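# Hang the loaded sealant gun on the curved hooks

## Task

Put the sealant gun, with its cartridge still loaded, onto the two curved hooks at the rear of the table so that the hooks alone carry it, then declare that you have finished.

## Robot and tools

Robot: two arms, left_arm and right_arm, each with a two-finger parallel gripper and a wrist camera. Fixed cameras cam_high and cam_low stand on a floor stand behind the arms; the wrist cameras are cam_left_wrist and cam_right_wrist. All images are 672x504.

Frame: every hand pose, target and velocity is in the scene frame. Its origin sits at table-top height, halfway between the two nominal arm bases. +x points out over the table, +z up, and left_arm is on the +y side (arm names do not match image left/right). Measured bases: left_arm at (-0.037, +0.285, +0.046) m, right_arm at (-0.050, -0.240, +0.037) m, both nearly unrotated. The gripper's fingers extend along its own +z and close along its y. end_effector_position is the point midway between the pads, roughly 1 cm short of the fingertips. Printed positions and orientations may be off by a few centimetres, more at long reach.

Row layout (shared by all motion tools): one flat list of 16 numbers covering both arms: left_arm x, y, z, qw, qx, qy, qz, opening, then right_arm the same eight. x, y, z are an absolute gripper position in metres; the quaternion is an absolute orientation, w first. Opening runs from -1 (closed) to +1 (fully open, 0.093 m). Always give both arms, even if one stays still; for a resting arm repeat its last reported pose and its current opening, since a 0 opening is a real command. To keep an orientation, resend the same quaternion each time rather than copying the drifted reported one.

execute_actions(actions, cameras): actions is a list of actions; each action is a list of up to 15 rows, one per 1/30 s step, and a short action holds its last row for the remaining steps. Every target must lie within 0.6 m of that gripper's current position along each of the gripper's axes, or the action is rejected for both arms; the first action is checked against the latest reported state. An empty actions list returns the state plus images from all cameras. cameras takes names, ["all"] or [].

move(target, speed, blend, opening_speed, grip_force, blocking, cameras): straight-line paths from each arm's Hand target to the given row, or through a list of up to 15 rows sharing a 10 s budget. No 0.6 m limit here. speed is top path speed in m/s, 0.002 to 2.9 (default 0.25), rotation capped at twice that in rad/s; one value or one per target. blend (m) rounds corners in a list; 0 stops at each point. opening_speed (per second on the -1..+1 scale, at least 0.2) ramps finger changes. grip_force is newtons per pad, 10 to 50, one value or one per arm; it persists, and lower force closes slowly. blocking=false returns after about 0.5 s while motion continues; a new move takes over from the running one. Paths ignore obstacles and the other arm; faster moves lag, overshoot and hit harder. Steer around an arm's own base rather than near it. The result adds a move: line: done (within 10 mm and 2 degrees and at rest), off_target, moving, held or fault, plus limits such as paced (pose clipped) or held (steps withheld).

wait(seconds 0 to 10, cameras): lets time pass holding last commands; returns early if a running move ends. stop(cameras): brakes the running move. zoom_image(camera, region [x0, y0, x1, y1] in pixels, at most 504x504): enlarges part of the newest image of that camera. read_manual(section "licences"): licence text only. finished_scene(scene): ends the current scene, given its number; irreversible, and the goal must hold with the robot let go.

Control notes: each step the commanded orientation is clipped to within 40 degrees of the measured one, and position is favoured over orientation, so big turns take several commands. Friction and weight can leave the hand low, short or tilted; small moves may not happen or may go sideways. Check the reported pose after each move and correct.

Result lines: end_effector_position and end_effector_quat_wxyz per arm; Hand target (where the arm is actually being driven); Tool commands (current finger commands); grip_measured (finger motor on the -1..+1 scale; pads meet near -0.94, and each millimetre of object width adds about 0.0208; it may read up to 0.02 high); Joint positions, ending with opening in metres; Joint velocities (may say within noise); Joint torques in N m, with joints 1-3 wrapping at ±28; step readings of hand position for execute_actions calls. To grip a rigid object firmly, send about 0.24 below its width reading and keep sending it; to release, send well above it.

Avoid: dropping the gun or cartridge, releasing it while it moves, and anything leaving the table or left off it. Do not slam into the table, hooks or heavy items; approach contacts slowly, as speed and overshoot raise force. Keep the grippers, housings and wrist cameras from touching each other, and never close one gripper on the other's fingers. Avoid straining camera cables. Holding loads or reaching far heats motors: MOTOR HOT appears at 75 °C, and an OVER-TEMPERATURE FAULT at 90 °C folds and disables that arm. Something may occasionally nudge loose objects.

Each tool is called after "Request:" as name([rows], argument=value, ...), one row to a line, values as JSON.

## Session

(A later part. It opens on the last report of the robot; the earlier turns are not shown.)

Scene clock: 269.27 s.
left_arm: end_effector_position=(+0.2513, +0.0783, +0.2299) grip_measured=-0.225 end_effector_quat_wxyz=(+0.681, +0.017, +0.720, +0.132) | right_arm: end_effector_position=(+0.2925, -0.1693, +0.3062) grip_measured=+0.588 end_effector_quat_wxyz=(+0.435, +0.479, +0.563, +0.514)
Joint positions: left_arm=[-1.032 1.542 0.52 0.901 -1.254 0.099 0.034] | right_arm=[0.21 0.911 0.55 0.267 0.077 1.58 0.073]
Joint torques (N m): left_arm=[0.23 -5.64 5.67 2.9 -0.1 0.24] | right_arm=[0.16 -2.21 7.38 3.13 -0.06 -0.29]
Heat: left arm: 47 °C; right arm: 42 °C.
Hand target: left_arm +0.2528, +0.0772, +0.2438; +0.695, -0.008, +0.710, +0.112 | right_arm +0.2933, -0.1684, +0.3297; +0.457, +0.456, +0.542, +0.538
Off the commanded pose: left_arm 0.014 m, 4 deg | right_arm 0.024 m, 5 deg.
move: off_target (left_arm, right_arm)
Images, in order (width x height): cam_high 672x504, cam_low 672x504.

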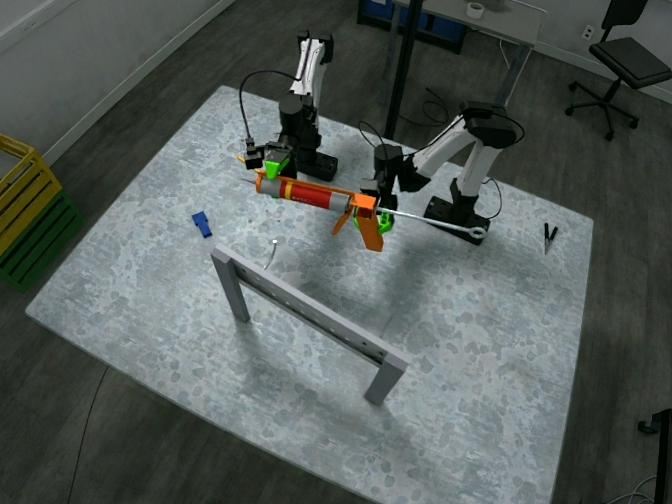

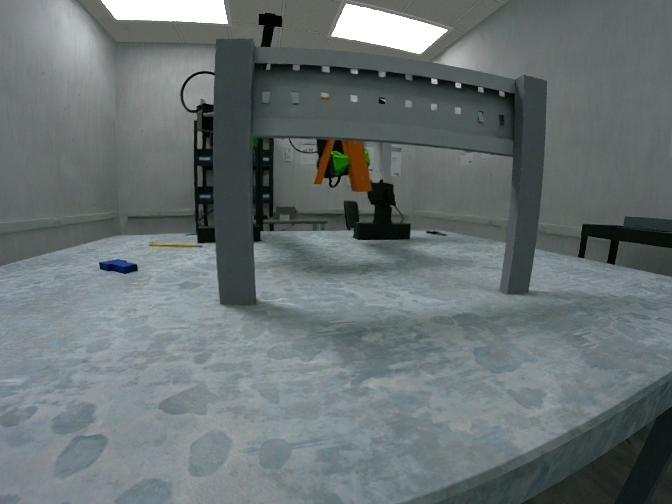

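Request:
move([
  [0.30,0.078,0.285,0.702,0.06,0.704,0.05,-0.5,0.305,-0.167,0.372,0.503,0.5,0.5,0.498,0.1],
  [0.355,0.079,0.30,0.708,0.1,0.698,0.0,-0.5,0.315,-0.165,0.385,0.54,0.538,0.459,0.456,0.1],
], speed=0.12, blend=[0.02,0], cameras=["cam_high","cam_low"])

Request:
zoom_image(camera="cam_high", region=[200, 150, 500, 390])

Scene clock: 281.90 s.
left_arm: end_effector_position=(+0.3437, +0.0858, +0.2557) grip_measured=-0.239 end_effector_quat_wxyz=(+0.662, +0.121, +0.739, +0.018) | right_arm: end_effector_position=(+0.3122, -0.1646, +0.3436) grip_measured=+0.588 end_effector_quat_wxyz=(+0.517, +0.552, +0.498, +0.424)
Joint positions: left_arm=[-0.63 1.465 0.661 0.659 -0.548 0.114 0.034] | right_arm=[0.441 1.079 0.791 0.157 0.617 1.601 0.073]
Joint torques (N m): left_arm=[0.65 -6.41 10.1 3.37 0.03 0.29] | right_arm=[0.69 -3.85 10.85 2.82 0.29 -0.46]
Heat: left arm: 46 °C; right arm: 44 °C.
Hand target: left_arm +0.3512, +0.0815, +0.2996; +0.708, +0.100, +0.700, +0.001 | right_arm +0.3117, -0.1661, +0.3837; +0.539, +0.540, +0.459, +0.456
Off the commanded pose: left_arm 0.046 m, 8 deg | right_arm 0.042 m, 7 deg.
move: off_target (left_arm, right_arm)
Images, in order (width x height): cam_high 672x504, cam_low 672x504.

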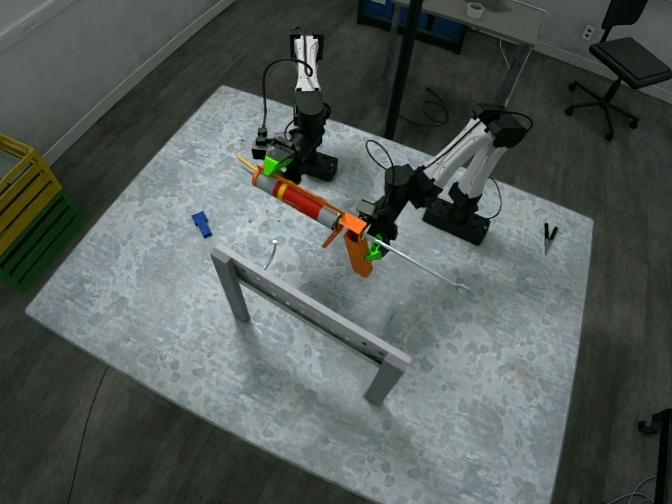

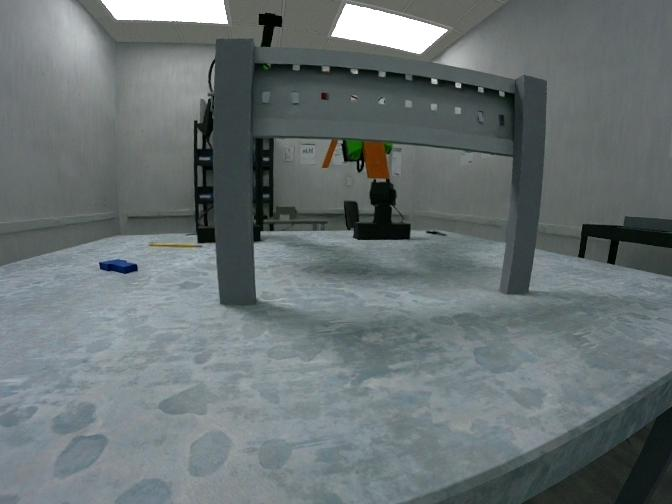

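Scaled by 1.680 from the camera's 672x504 image, which has a finer 960x720 frame.

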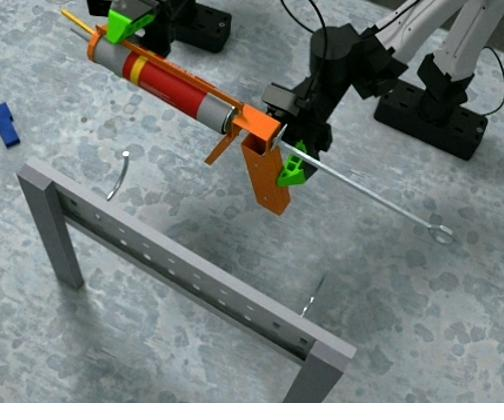

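Request:
move(target=[0.475,0.077,0.305,0.708,0.1,0.698,0.0,-0.5,0.43,-0.165,0.385,0.54,0.538,0.459,0.456,0.1], speed=0.1, cameras=["cam_high"])

Request:
zoom_image(camera="cam_high", region=[200, 170, 500, 410])

Scene clock: 288.67 s.
left_arm: end_effector_position=(+0.4571, +0.0798, +0.2468) grip_measured=-0.242 end_effector_quat_wxyz=(+0.643, +0.130, +0.754, +0.010) | right_arm: end_effector_position=(+0.4220, -0.1703, +0.3368) grip_measured=+0.588 end_effector_quat_wxyz=(+0.519, +0.565, +0.495, +0.408)
Joint positions: left_arm=[-0.44 1.818 1.056 0.579 -0.335 0.125 0.034] | right_arm=[0.285 1.504 1.087 0.27 0.496 1.588 0.073]
Joint torques (N m): left_arm=[0.59 -10.44 10.99 3.72 -0.23 0.13] | right_arm=[0.32 -8.25 10.95 3.06 -0.1 -0.38]
Heat: left arm: 46 °C; right arm: 45 °C.
Hand target: left_arm +0.4678, +0.0801, +0.3045; +0.707, +0.100, +0.700, +0.000 | right_arm +0.4247, -0.1663, +0.3844; +0.540, +0.539, +0.459, +0.455
Off the commanded pose: left_arm 0.061 m, 10 deg | right_arm 0.049 m, 8 deg.
move: off_target (left_arm, right_arm)
Images, in order (width x height): cam_high 672x504.

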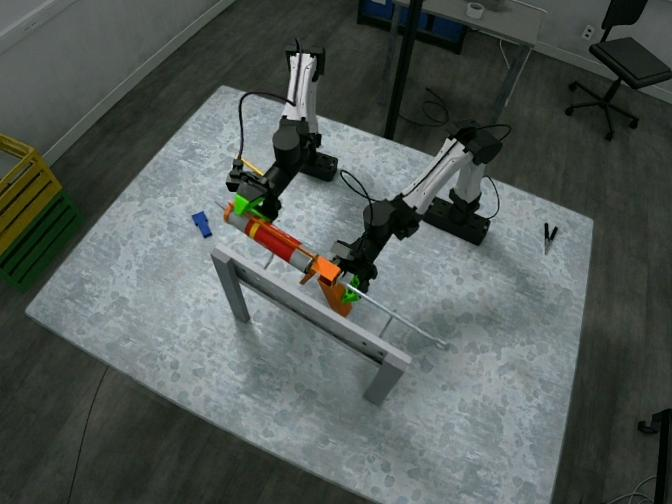

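Scaled by 1.680 from the camera's 672x504 image, which has a finer 960x720 frame.

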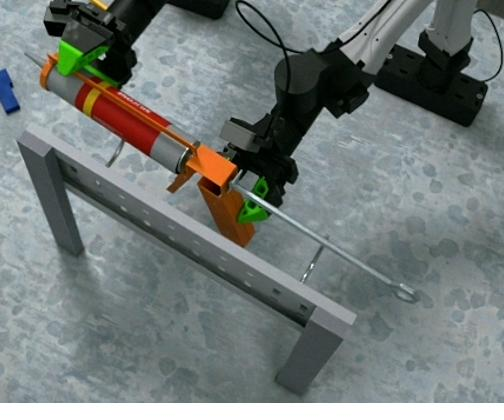

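Request:
move([
  [0.479,0.075,0.305,0.708,0.1,0.698,0.0,-0.5,0.449,-0.16,0.385,0.54,0.53,0.465,0.46,0.1],
  [0.481,0.075,0.27,0.708,0.1,0.698,0.0,-0.5,0.452,-0.16,0.345,0.54,0.53,0.465,0.46,0.1],
], speed=0.06, blend=[0.01,0], cameras=["cam_high"])

Request:
zoom_image(camera="cam_high", region=[200, 170, 500, 410])

Scene clock: 298.37 s.
left_arm: end_effector_position=(+0.4721, +0.0829, +0.2225) grip_measured=-0.245 end_effector_quat_wxyz=(+0.645, +0.117, +0.755, +0.019) | right_arm: end_effector_position=(+0.4488, -0.1637, +0.3152) grip_measured=+0.588 end_effector_quat_wxyz=(+0.524, +0.551, +0.498, +0.417)
Joint positions: left_arm=[-0.427 1.916 1.07 0.667 -0.355 0.119 0.033] | right_arm=[0.27 1.625 1.091 0.418 0.461 1.561 0.073]
Joint torques (N m): left_arm=[-0.28 -11.37 7.53 4.03 0.04 0.18] | right_arm=[0.27 -9.16 7.23 3.29 -0.1 -0.22]
Heat: left arm: 47 °C; right arm: 48 °C.
Hand target: left_arm +0.4765, +0.0772, +0.2700; +0.706, +0.100, +0.701, +0.001 | right_arm +0.4497, -0.1606, +0.3449; +0.539, +0.531, +0.466, +0.459
Off the commanded pose: left_arm 0.049 m, 10 deg | right_arm 0.030 m, 7 deg.
move: off_target (left_arm, right_arm)
Images, in order (width x height): cam_high 672x504.

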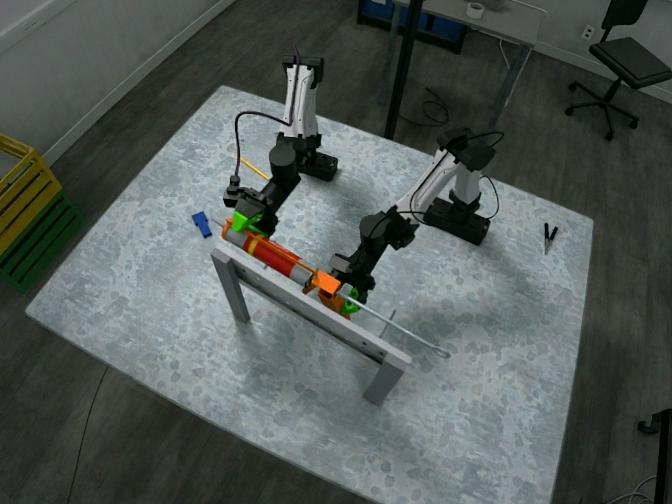

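Scaled by 1.680 from the camera's 672x504 image, which has a finer 960x720 frame.

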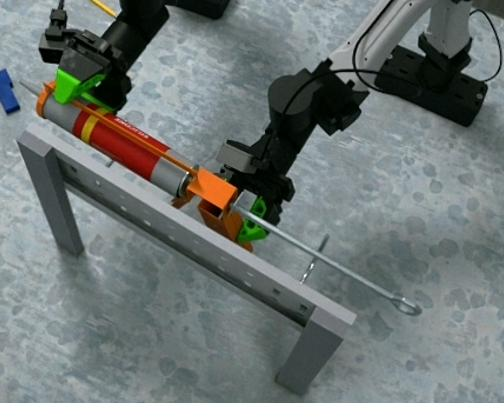

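Request:
move(target=[0.485,0.075,0.235,0.708,0.1,0.698,0.0,-0.5,0.452,-0.16,0.31,0.54,0.53,0.465,0.46,0.1], speed=0.06, cameras=["cam_high"])

Request:
zoom_image(camera="cam_high", region=[200, 170, 500, 410])

Scene clock: 304.90 s.
left_arm: end_effector_position=(+0.4751, +0.0821, +0.1879) grip_measured=-0.247 end_effector_quat_wxyz=(+0.644, +0.119, +0.755, +0.019) | right_arm: end_effector_position=(+0.4493, -0.1647, +0.2812) grip_measured=+0.588 end_effector_quat_wxyz=(+0.525, +0.550, +0.497, +0.418)
Joint positions: left_arm=[-0.424 2.009 1.037 0.79 -0.349 0.124 0.033] | right_arm=[0.267 1.674 0.997 0.567 0.458 1.559 0.073]
Joint torques (N m): left_arm=[-0.09 -11.6 7.21 4.03 0.02 0.16] | right_arm=[0.49 -9.37 6.89 3.23 -0.07 -0.16]
Heat: left arm: 48 °C; right arm: 48 °C.
Hand target: left_arm +0.4809, +0.0771, +0.2349; +0.706, +0.100, +0.702, +0.001 | right_arm +0.4501, -0.1607, +0.3098; +0.539, +0.531, +0.466, +0.459
Off the commanded pose: left_arm 0.049 m, 10 deg | right_arm 0.029 m, 7 deg.
move: off_target (left_arm, right_arm)
Images, in order (width x height): cam_high 672x504.

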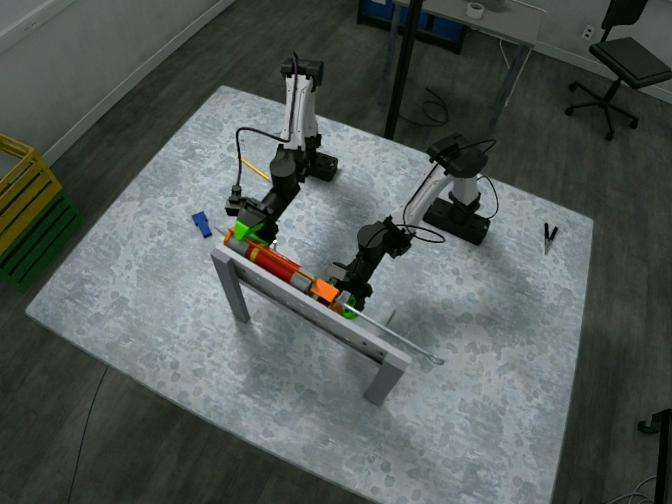

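Scaled by 1.680 from the camera's 672x504 image, which has a finer 960x720 frame.

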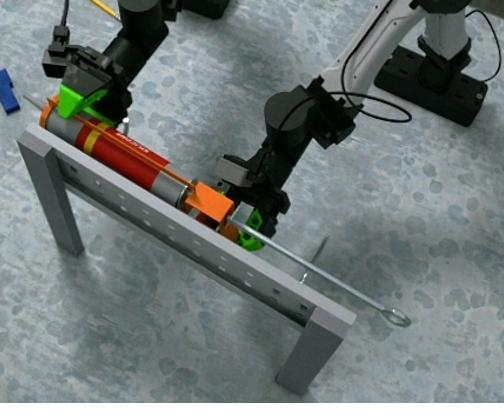

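Request:
move(target=[0.485,0.073,0.205,0.708,0.1,0.698,0.0,-0.5,0.447,-0.16,0.28,0.54,0.53,0.465,0.46,0.1], speed=0.05)

Request:
move(target=[0.486,0.073,0.175,0.708,0.1,0.698,0.0,-0.5,0.446,-0.16,0.265,0.54,0.53,0.465,0.46,0.1], speed=0.05, cameras=["cam_high"])

Request:
zoom_image(camera="cam_high", region=[200, 170, 500, 410])

Scene clock: 312.13 s.
left_arm: end_effector_position=(+0.4783, +0.0799, +0.1728) grip_measured=-0.248 end_effector_quat_wxyz=(+0.663, +0.115, +0.739, +0.014) | right_arm: end_effector_position=(+0.4461, -0.1653, +0.2691) grip_measured=+0.588 end_effector_quat_wxyz=(+0.539, +0.535, +0.488, +0.430)
Joint positions: left_arm=[-0.424 2.09 1.021 0.942 -0.346 0.132 0.033] | right_arm=[0.267 1.706 0.921 0.731 0.456 1.528 0.073]
Joint torques (N m): left_arm=[-0.39 -10.88 6.94 3.62 -0.02 0.07] | right_arm=[0.72 -8.03 5.96 2.84 -0.04 0.17]
Heat: left arm: 50 °C; right arm: 47 °C.
Hand target: left_arm +0.4828, +0.0742, +0.2050; +0.707, +0.100, +0.700, +0.000 | right_arm +0.4465, -0.1602, +0.2799; +0.539, +0.531, +0.466, +0.459
Off the commanded pose: left_arm 0.034 m, 7 deg | right_arm 0.012 m, 4 deg.
move: off_target (left_arm, right_arm)

Scene clock: 313.23 s.
left_arm: end_effector_position=(+0.4820, +0.0780, +0.1659) grip_measured=-0.248 end_effector_quat_wxyz=(+0.690, +0.102, +0.716, +0.005) | right_arm: end_effector_position=(+0.4448, -0.1657, +0.2697) grip_measured=+0.587 end_effector_quat_wxyz=(+0.559, +0.516, +0.483, +0.434)
Joint positions: left_arm=[-0.424 2.173 1.021 1.102 -0.347 0.132 0.033] | right_arm=[0.267 1.726 0.89 0.836 0.456 1.478 0.073]
Joint torques (N m): left_arm=[-0.18 -9.66 6.48 3.03 0.05 0.11] | right_arm=[0.87 -6.76 5.78 2.39 -0.06 0.72]
Heat: left arm: 50 °C; right arm: 47 °C.
Hand target: left_arm +0.4855, +0.0733, +0.1751; +0.708, +0.100, +0.699, +0.000 | right_arm +0.4458, -0.1601, +0.2649; +0.540, +0.530, +0.466, +0.459
Off the commanded pose: left_arm 0.011 m, 3 deg | right_arm 0.007 m, 5 deg.
move: off_target (left_arm, right_arm)
Images, in order (width x height): cam_high 672x504.

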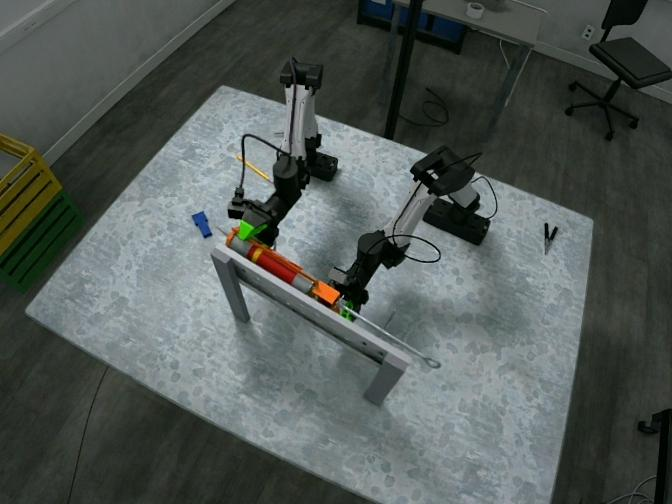

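Scaled by 1.680 from the camera's 672x504 image, which has a finer 960x720 frame.

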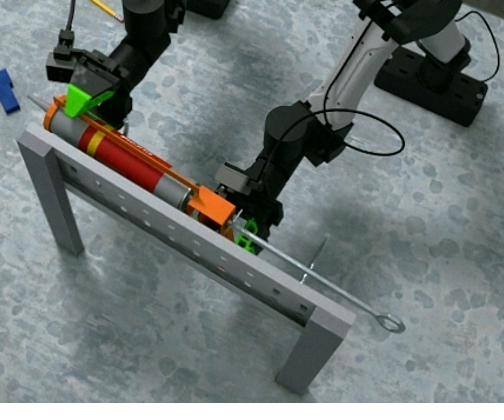

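Request:
move(target=[0.484,0.073,0.145,0.712,0.095,0.695,0.0,-0.5,0.446,-0.16,0.26,0.555,0.515,0.478,0.445,0.1], speed=0.05)

Request:
move(target=[0.482,0.073,0.115,0.72,0.09,0.688,0.0,-0.5,0.446,-0.163,0.255,0.565,0.503,0.485,0.437,0.1], speed=0.05, cameras=["cam_high"])

Request:
zoom_image(camera="cam_high", region=[200, 170, 500, 410])

Scene clock: 322.60 s.
left_arm: end_effector_position=(+0.4833, +0.0777, +0.1560) grip_measured=-0.251 end_effector_quat_wxyz=(+0.716, +0.080, +0.694, -0.004) | right_arm: end_effector_position=(+0.4446, -0.1639, +0.2721) grip_measured=+0.587 end_effector_quat_wxyz=(+0.577, +0.496, +0.489, +0.426)
Joint positions: left_arm=[-0.429 2.266 1.028 1.264 -0.366 0.118 0.033] | right_arm=[0.272 1.739 0.881 0.892 0.458 1.413 0.073]
Joint torques (N m): left_arm=[-0.24 -8.9 5.12 2.55 0.15 0.21] | right_arm=[0.65 -6.46 5.37 2.19 -0.05 0.77]
Heat: left arm: 49 °C; right arm: 46 °C.
Hand target: left_arm +0.4836, +0.0732, +0.1452; +0.712, +0.095, +0.695, +0.000 | right_arm +0.4457, -0.1601, +0.2601; +0.556, +0.515, +0.479, +0.444
Off the commanded pose: left_arm 0.012 m, 2 deg | right_arm 0.013 m, 4 deg.
move: off_target (left_arm, right_arm)

Scene clock: 323.60 s.
left_arm: end_effector_position=(+0.4829, +0.0751, +0.1485) grip_measured=-0.252 end_effector_quat_wxyz=(+0.744, +0.065, +0.664, -0.015) | right_arm: end_effector_position=(+0.4439, -0.1631, +0.2735) grip_measured=+0.587 end_effector_quat_wxyz=(+0.592, +0.478, +0.492, +0.423)
Joint positions: left_arm=[-0.436 2.368 1.051 1.434 -0.373 0.121 0.033] | right_arm=[0.272 1.752 0.868 0.95 0.452 1.363 0.073]
Joint torques (N m): left_arm=[-0.14 -7.69 3.47 2.16 0.16 0.21] | right_arm=[-0.05 -6.08 4.94 2 -0.09 0.87]
Heat: left arm: 49 °C; right arm: 46 °C.
Hand target: left_arm +0.4803, +0.0738, +0.1157; +0.720, +0.090, +0.688, +0.000 | right_arm +0.4455, -0.1631, +0.2552; +0.567, +0.503, +0.485, +0.436
Off the commanded pose: left_arm 0.034 m, 5 deg | right_arm 0.019 m, 5 deg.
move: off_target (left_arm, right_arm)
Images, in order (width x height): cam_high 672x504.

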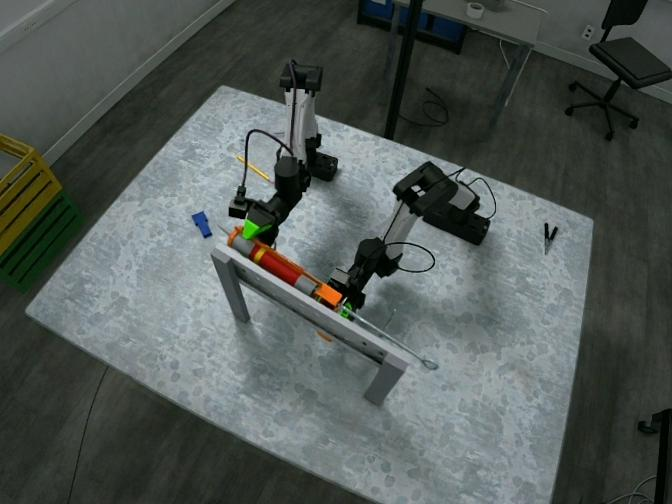

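Scaled by 1.680 from the camera's 672x504 image, which has a finer 960x720 frame.

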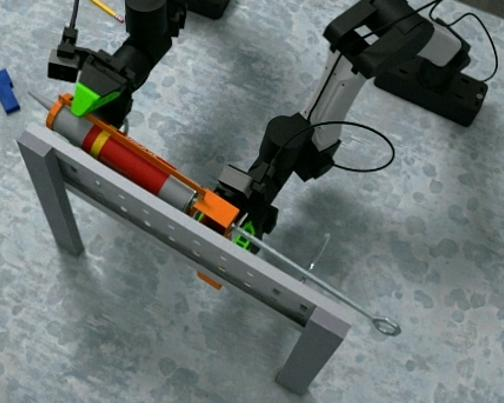

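Request:
move(target=[0.462,0.073,0.105,0.735,0.075,0.674,-0.01,-0.5,0.443,-0.163,0.262,0.592,0.478,0.492,0.423,0.1], speed=0.05)

Request:
move(target=[0.46,0.073,0.085,0.745,0.065,0.664,-0.015,-0.5,0.443,-0.163,0.262,0.592,0.478,0.492,0.423,0.1], speed=0.05, cameras=["cam_high"])

Request:
zoom_image(camera="cam_high", region=[200, 170, 500, 410])

Scene clock: 332.53 s.
left_arm: end_effector_position=(+0.4781, +0.0727, +0.1463) grip_measured=-0.253 end_effector_quat_wxyz=(+0.753, +0.063, +0.654, -0.015) | right_arm: end_effector_position=(+0.4439, -0.1631, +0.2739) grip_measured=+0.587 end_effector_quat_wxyz=(+0.596, +0.474, +0.489, +0.425)
Joint positions: left_arm=[-0.447 2.395 1.046 1.495 -0.384 0.132 0.033] | right_arm=[0.272 1.76 0.864 0.976 0.452 1.353 0.073]
Joint torques (N m): left_arm=[-1.46 -5.72 -0.03 2.94 -0.07 -0.01] | right_arm=[0.27 -6.98 4.38 2.31 -0.01 -0.01]
Heat: left arm: 48 °C; right arm: 45 °C.
Hand target: left_arm +0.4627, +0.0733, +0.1068; +0.734, +0.075, +0.675, -0.010 | right_arm +0.4429, -0.1631, +0.2622; +0.592, +0.478, +0.492, +0.423
Off the commanded pose: left_arm 0.044 m, 3 deg | right_arm 0.012 m, 1 deg.
move: off_target (left_arm, right_arm)

Scene clock: 333.23 s.
left_arm: end_effector_position=(+0.4783, +0.0732, +0.1449) grip_measured=-0.253 end_effector_quat_wxyz=(+0.753, +0.061, +0.655, -0.013) | right_arm: end_effector_position=(+0.4437, -0.1628, +0.2739) grip_measured=+0.587 end_effector_quat_wxyz=(+0.596, +0.473, +0.490, +0.425)
Joint positions: left_arm=[-0.448 2.399 1.048 1.497 -0.39 0.132 0.033] | right_arm=[0.272 1.76 0.862 0.979 0.449 1.352 0.073]
Joint torques (N m): left_arm=[-1.85 -2.61 -0.17 2.97 -0.21 -0.29] | right_arm=[0.31 -6.97 4.45 2.26 0.01 -0.02]
Heat: left arm: 48 °C; right arm: 45 °C.
Hand target: left_arm +0.4599, +0.0741, +0.0883; +0.723, +0.067, +0.687, -0.013 | right_arm +0.4429, -0.1630, +0.2621; +0.592, +0.478, +0.492, +0.423
Off the commanded pose: left_arm 0.063 m, 1 deg | right_arm 0.012 m, 1 deg.
joint sent to its limit (left arm) — joint 4 (wrist pitch), upper limit. The joint targets are off in orientation, not in position.
move: off_target (left_arm, right_arm)
Images, in order (width x height): cam_high 672x504.

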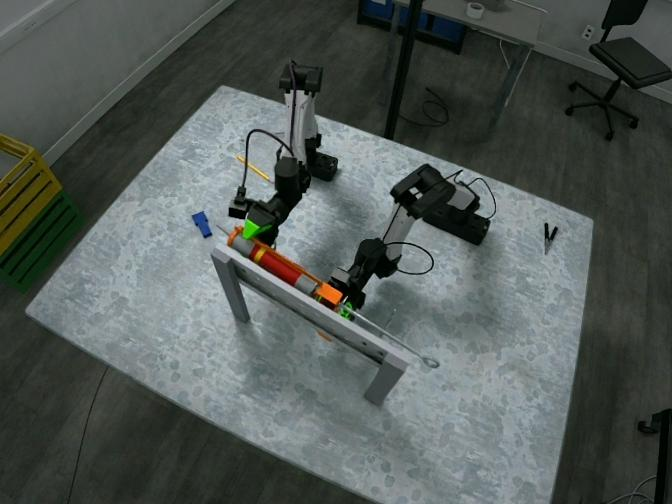

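Scaled by 1.680 from the camera's 672x504 image, which has a finer 960x720 frame.

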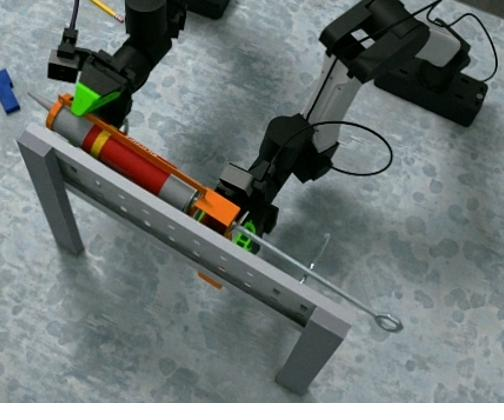

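Request:
move([
  [0.465,0.073,0.10,0.745,0.065,0.664,-0.015,-0.5,0.443,-0.163,0.268,0.596,0.474,0.49,0.425,0.6],
  [0.465,0.073,0.10,0.745,0.065,0.664,-0.015,-0.5,0.443,-0.163,0.271,0.596,0.474,0.49,0.425,1.0],
  [0.465,0.073,0.10,0.745,0.065,0.664,-0.015,-0.5,0.32,-0.163,0.271,0.596,0.474,0.49,0.425,1.0],
], speed=0.07, opening_speed=0.35, cameras=["cam_high","cam_right_wrist"])

Request:
zoom_image(camera="cam_high", region=[200, 170, 500, 410])

Scene clock: 348.30 s.
left_arm: end_effector_position=(+0.4786, +0.0730, +0.1455) grip_measured=-0.253 end_effector_quat_wxyz=(+0.754, +0.061, +0.654, -0.013) | right_arm: end_effector_position=(+0.3243, -0.1609, +0.2675) grip_measured=+1.000 end_effector_quat_wxyz=(+0.590, +0.474, +0.495, +0.426)
Joint positions: left_arm=[-0.448 2.399 1.05 1.497 -0.39 0.132 0.033] | right_arm=[0.427 1.337 0.434 0.975 0.594 1.349 0.093]
Joint torques (N m): left_arm=[-1.29 -4.16 0.91 2.96 -0.08 -0.16] | right_arm=[0.66 -6.31 5.04 2.03 0.14 -0.26]
Heat: left arm: 46 °C; right arm: 44 °C.
Hand target: left_arm +0.4650, +0.0736, +0.1020; +0.734, +0.066, +0.676, -0.014 | right_arm +0.3201, -0.1631, +0.2709; +0.596, +0.474, +0.490, +0.425
Off the commanded pose: left_arm 0.048 m, 2 deg | right_arm 0.006 m, 1 deg.
joint sent to its limit (left arm) — joint 4 (wrist pitch), upper limit. The joint targets still meet the commanded pose.
move: off_target (left_arm)
camera_calibration:
cam_right_wrist: T_world_to_cam=[[-0.020351, -0.195557, -0.980481, 0.2344], [-0.312214, 0.932884, -0.179584, 0.333093], [0.949794, 0.302466, -0.080041, -0.150105], [0, 0, 0, 1]] pos_world=[0.251336, -0.219497, 0.277628]
Images, in order (width x height): cam_high 672x504, cam_right_wrist 672x504.

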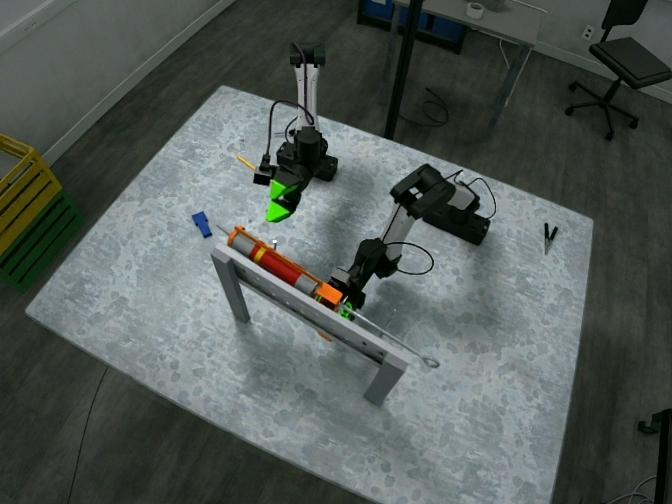

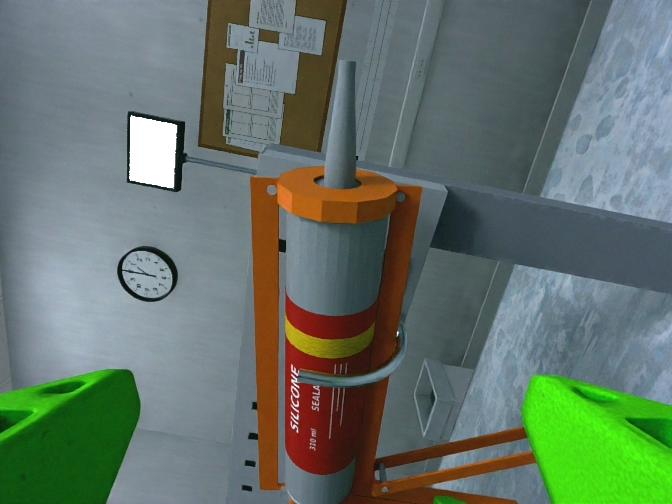

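Scaled by 1.680 from the camera's 672x504 image, which has a finer 960x720 frame.

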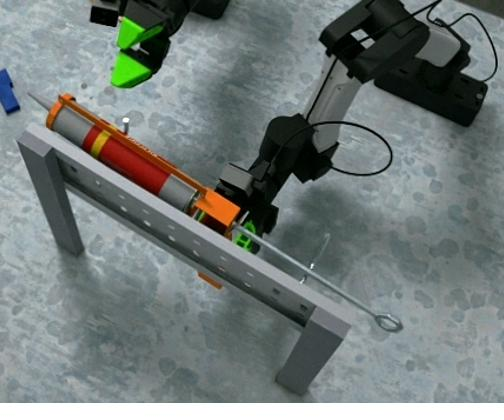

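Request:
move([
  [0.455,0.074,0.125,0.745,0.065,0.664,-0.01,-0.5,0.32,-0.163,0.271,0.596,0.474,0.49,0.425,1.0],
  [0.447,0.075,0.138,0.74,0.068,0.668,-0.008,-0.5,0.32,-0.163,0.271,0.596,0.474,0.49,0.425,1.0],
], speed=0.05, cameras=["cam_right_wrist"])

Request:
move([
  [0.448,0.075,0.145,0.74,0.068,0.668,-0.008,0.0,0.32,-0.163,0.271,0.596,0.474,0.49,0.425,1.0],
  [0.448,0.075,0.145,0.74,0.068,0.668,-0.008,0.4,0.32,-0.163,0.271,0.596,0.474,0.49,0.425,1.0],
  [0.32,0.075,0.13,0.73,0.07,0.678,-0.005,0.4,0.32,-0.163,0.271,0.596,0.474,0.49,0.425,1.0],
], speed=0.06, opening_speed=0.3, cameras=["cam_high","cam_left_wrist","cam_right_wrist"])

Request:
zoom_image(camera="cam_high", region=[200, 170, 500, 410])

Request:
wait(seconds=1.5, cameras=["cam_left_wrist"])

Scene clock: 360.07 s.
left_arm: end_effector_position=(+0.4611, +0.0748, +0.1495) grip_measured=-0.253 end_effector_quat_wxyz=(+0.746, +0.066, +0.663, -0.014) | right_arm: end_effector_position=(+0.3243, -0.1610, +0.2674) grip_measured=+1.000 end_effector_quat_wxyz=(+0.590, +0.474, +0.495, +0.426)
Joint positions: left_arm=[-0.463 2.334 0.961 1.495 -0.399 0.128 0.033] | right_arm=[0.427 1.337 0.434 0.975 0.595 1.349 0.093]
Joint torques (N m): left_arm=[-1.69 -10.84 0.09 2.77 -0.28 0.07] | right_arm=[0.68 -6.35 5.01 2.05 0.16 -0.23]
Heat: left arm: 45 °C; right arm: 44 °C.
Hand target: left_arm +0.4480, +0.0750, +0.1382; +0.740, +0.068, +0.669, -0.008 | right_arm +0.3202, -0.1630, +0.2709; +0.596, +0.474, +0.490, +0.425
Off the commanded pose: left_arm 0.018 m, 1 deg | right_arm 0.006 m, 1 deg.
move: off_target (left_arm)
camera_calibration:
cam_right_wrist: T_world_to_cam=[[-0.0207775, -0.195758, -0.980432, 0.234331], [-0.311897, 0.932973, -0.179672, 0.333101], [0.949889, 0.30206, -0.0804411, -0.149991], [0, 0, 0, 1]] pos_world=[0.251236, -0.219596, 0.277529]
Images, in order (width x height): cam_right_wrist 672x504.

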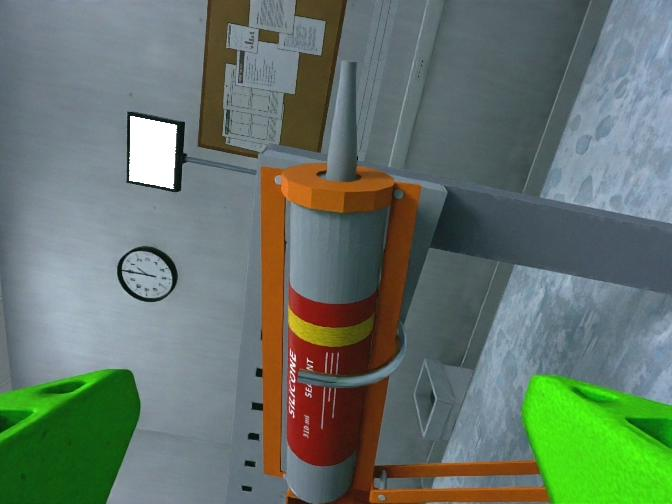

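Scene clock: 367.00 s.
left_arm: end_effector_position=(+0.3200, +0.0759, +0.1034) grip_measured=+0.397 end_effector_quat_wxyz=(+0.663, +0.097, +0.742, +0.025) | right_arm: end_effector_position=(+0.3243, -0.1610, +0.2674) grip_measured=+1.000 end_effector_quat_wxyz=(+0.590, +0.474, +0.495, +0.426)
Joint positions: left_arm=[-0.735 2.121 0.473 1.491 -0.694 0.066 0.064] | right_arm=[0.427 1.337 0.434 0.975 0.595 1.349 0.093]
Joint torques (N m): left_arm=[-0.4 -11.63 2.06 3.04 -0.19 -0.08] | right_arm=[0.62 -6.37 4.98 2.04 0.15 -0.22]
Heat: left arm: 46 °C; right arm: 43 °C.
Hand target: left_arm +0.3202, +0.0752, +0.1292; +0.690, +0.067, +0.720, +0.003 | right_arm +0.3202, -0.1630, +0.2709; +0.596, +0.474, +0.490, +0.425
Off the commanded pose: left_arm 0.027 m, 12 deg | right_arm 0.006 m, 1 deg.
joint sent to its limit (left arm) — joint 4 (wrist pitch), upper limit. The joint targets are off in orientation, not in position.
move: off_target (left_arm)
camera_calibration:
cam_left_wrist: T_world_to_cam=[[-0.102961, -0.982464, -0.155445, 0.124615], [-0.512376, 0.186333, -0.838302, 0.277232], [0.852566, -0.006666, -0.522577, -0.130768], [0, 0, 0, 1]] pos_world=[0.266366, 0.0699003, 0.183439]
cam_right_wrist: T_world_to_cam=[[-0.0207775, -0.195758, -0.980432, 0.234331], [-0.311897, 0.932973, -0.179672, 0.333101], [0.949889, 0.30206, -0.0804411, -0.149991], [0, 0, 0, 1]] pos_world=[0.251236, -0.219596, 0.277529]
Images, in order (width x height): cam_high 672x504, cam_left_wrist 672x504, cam_right_wrist 672x504.

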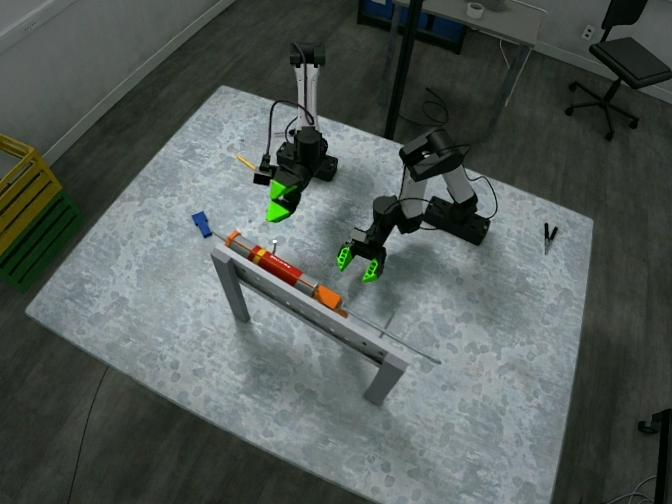

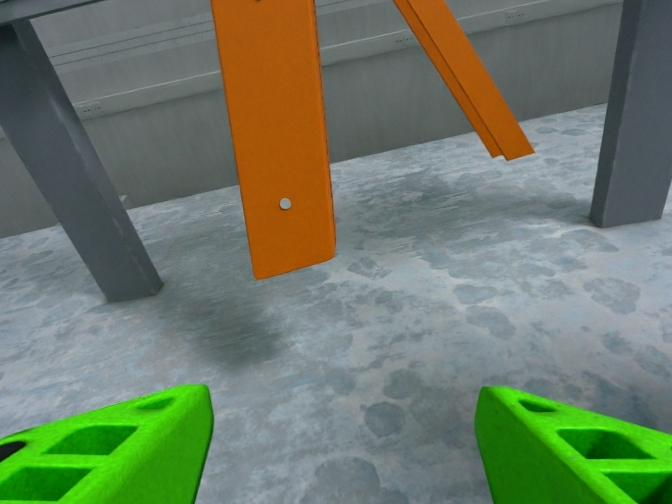

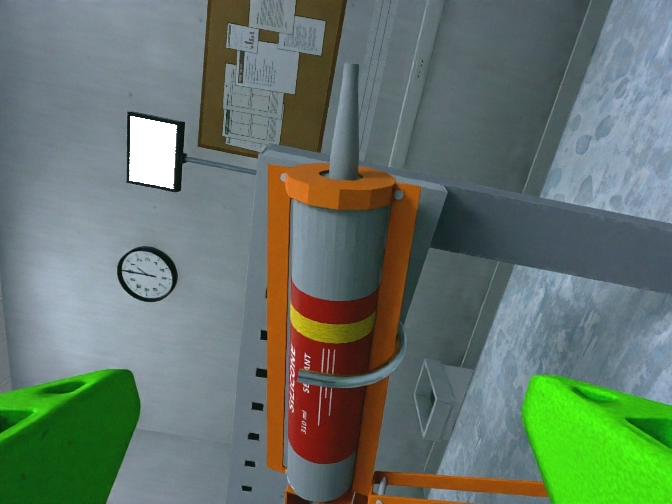

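Scaled by 1.680 from the camera's 672x504 image, which has a finer 960x720 frame.

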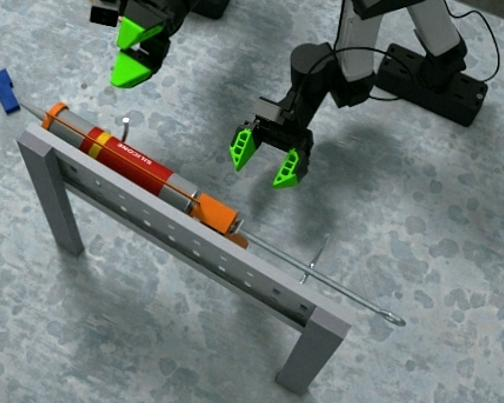

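Scene clock: 368.50 s.
left_arm: end_effector_position=(+0.3200, +0.0760, +0.1034) grip_measured=+0.397 end_effector_quat_wxyz=(+0.663, +0.097, +0.742, +0.025) | right_arm: end_effector_position=(+0.3243, -0.1610, +0.2674) grip_measured=+1.000 end_effector_quat_wxyz=(+0.590, +0.474, +0.495, +0.426)
Joint positions: left_arm=[-0.735 2.121 0.473 1.491 -0.695 0.066 0.064] | right_arm=[0.427 1.337 0.434 0.975 0.595 1.349 0.093]
Joint torques (N m): left_arm=[-0.43 -11.71 2.07 3.05 -0.22 -0.08] | right_arm=[0.7 -6.28 5 2.04 0.15 -0.24]
Heat: left arm: 47 °C; right arm: 43 °C.
Hand target: left_arm +0.3202, +0.0751, +0.1292; +0.690, +0.067, +0.720, +0.003 | right_arm +0.3202, -0.1630, +0.2709; +0.596, +0.474, +0.490, +0.425
Tool commands: left_gripper/opening=+0.4 right_gripper/opening=+1.0
Off the commanded pose: left_arm 0.027 m, 12 deg | right_arm 0.006 m, 1 deg.
wait: 1.50 s; at rest by 0.17 s
camera_calibration:
cam_left_wrist: T_world_to_cam=[[-0.102567, -0.982486, -0.15557, 0.124534], [-0.512406, 0.186233, -0.838306, 0.277248], [0.852596, -0.00626702, -0.522533, -0.130812], [0, 0, 0, 1]] pos_world=[0.266366, 0.0699004, 0.183439]
Images, in order (width x height): cam_left_wrist 672x504.

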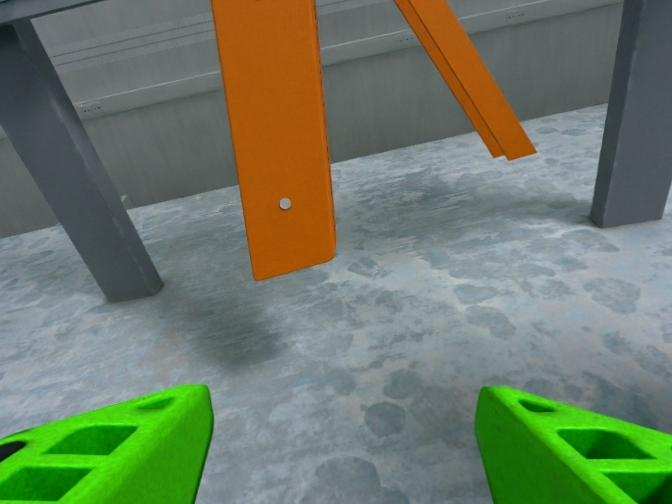

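Request:
finished_scene(scene=3)

The scene is finished: the task was done.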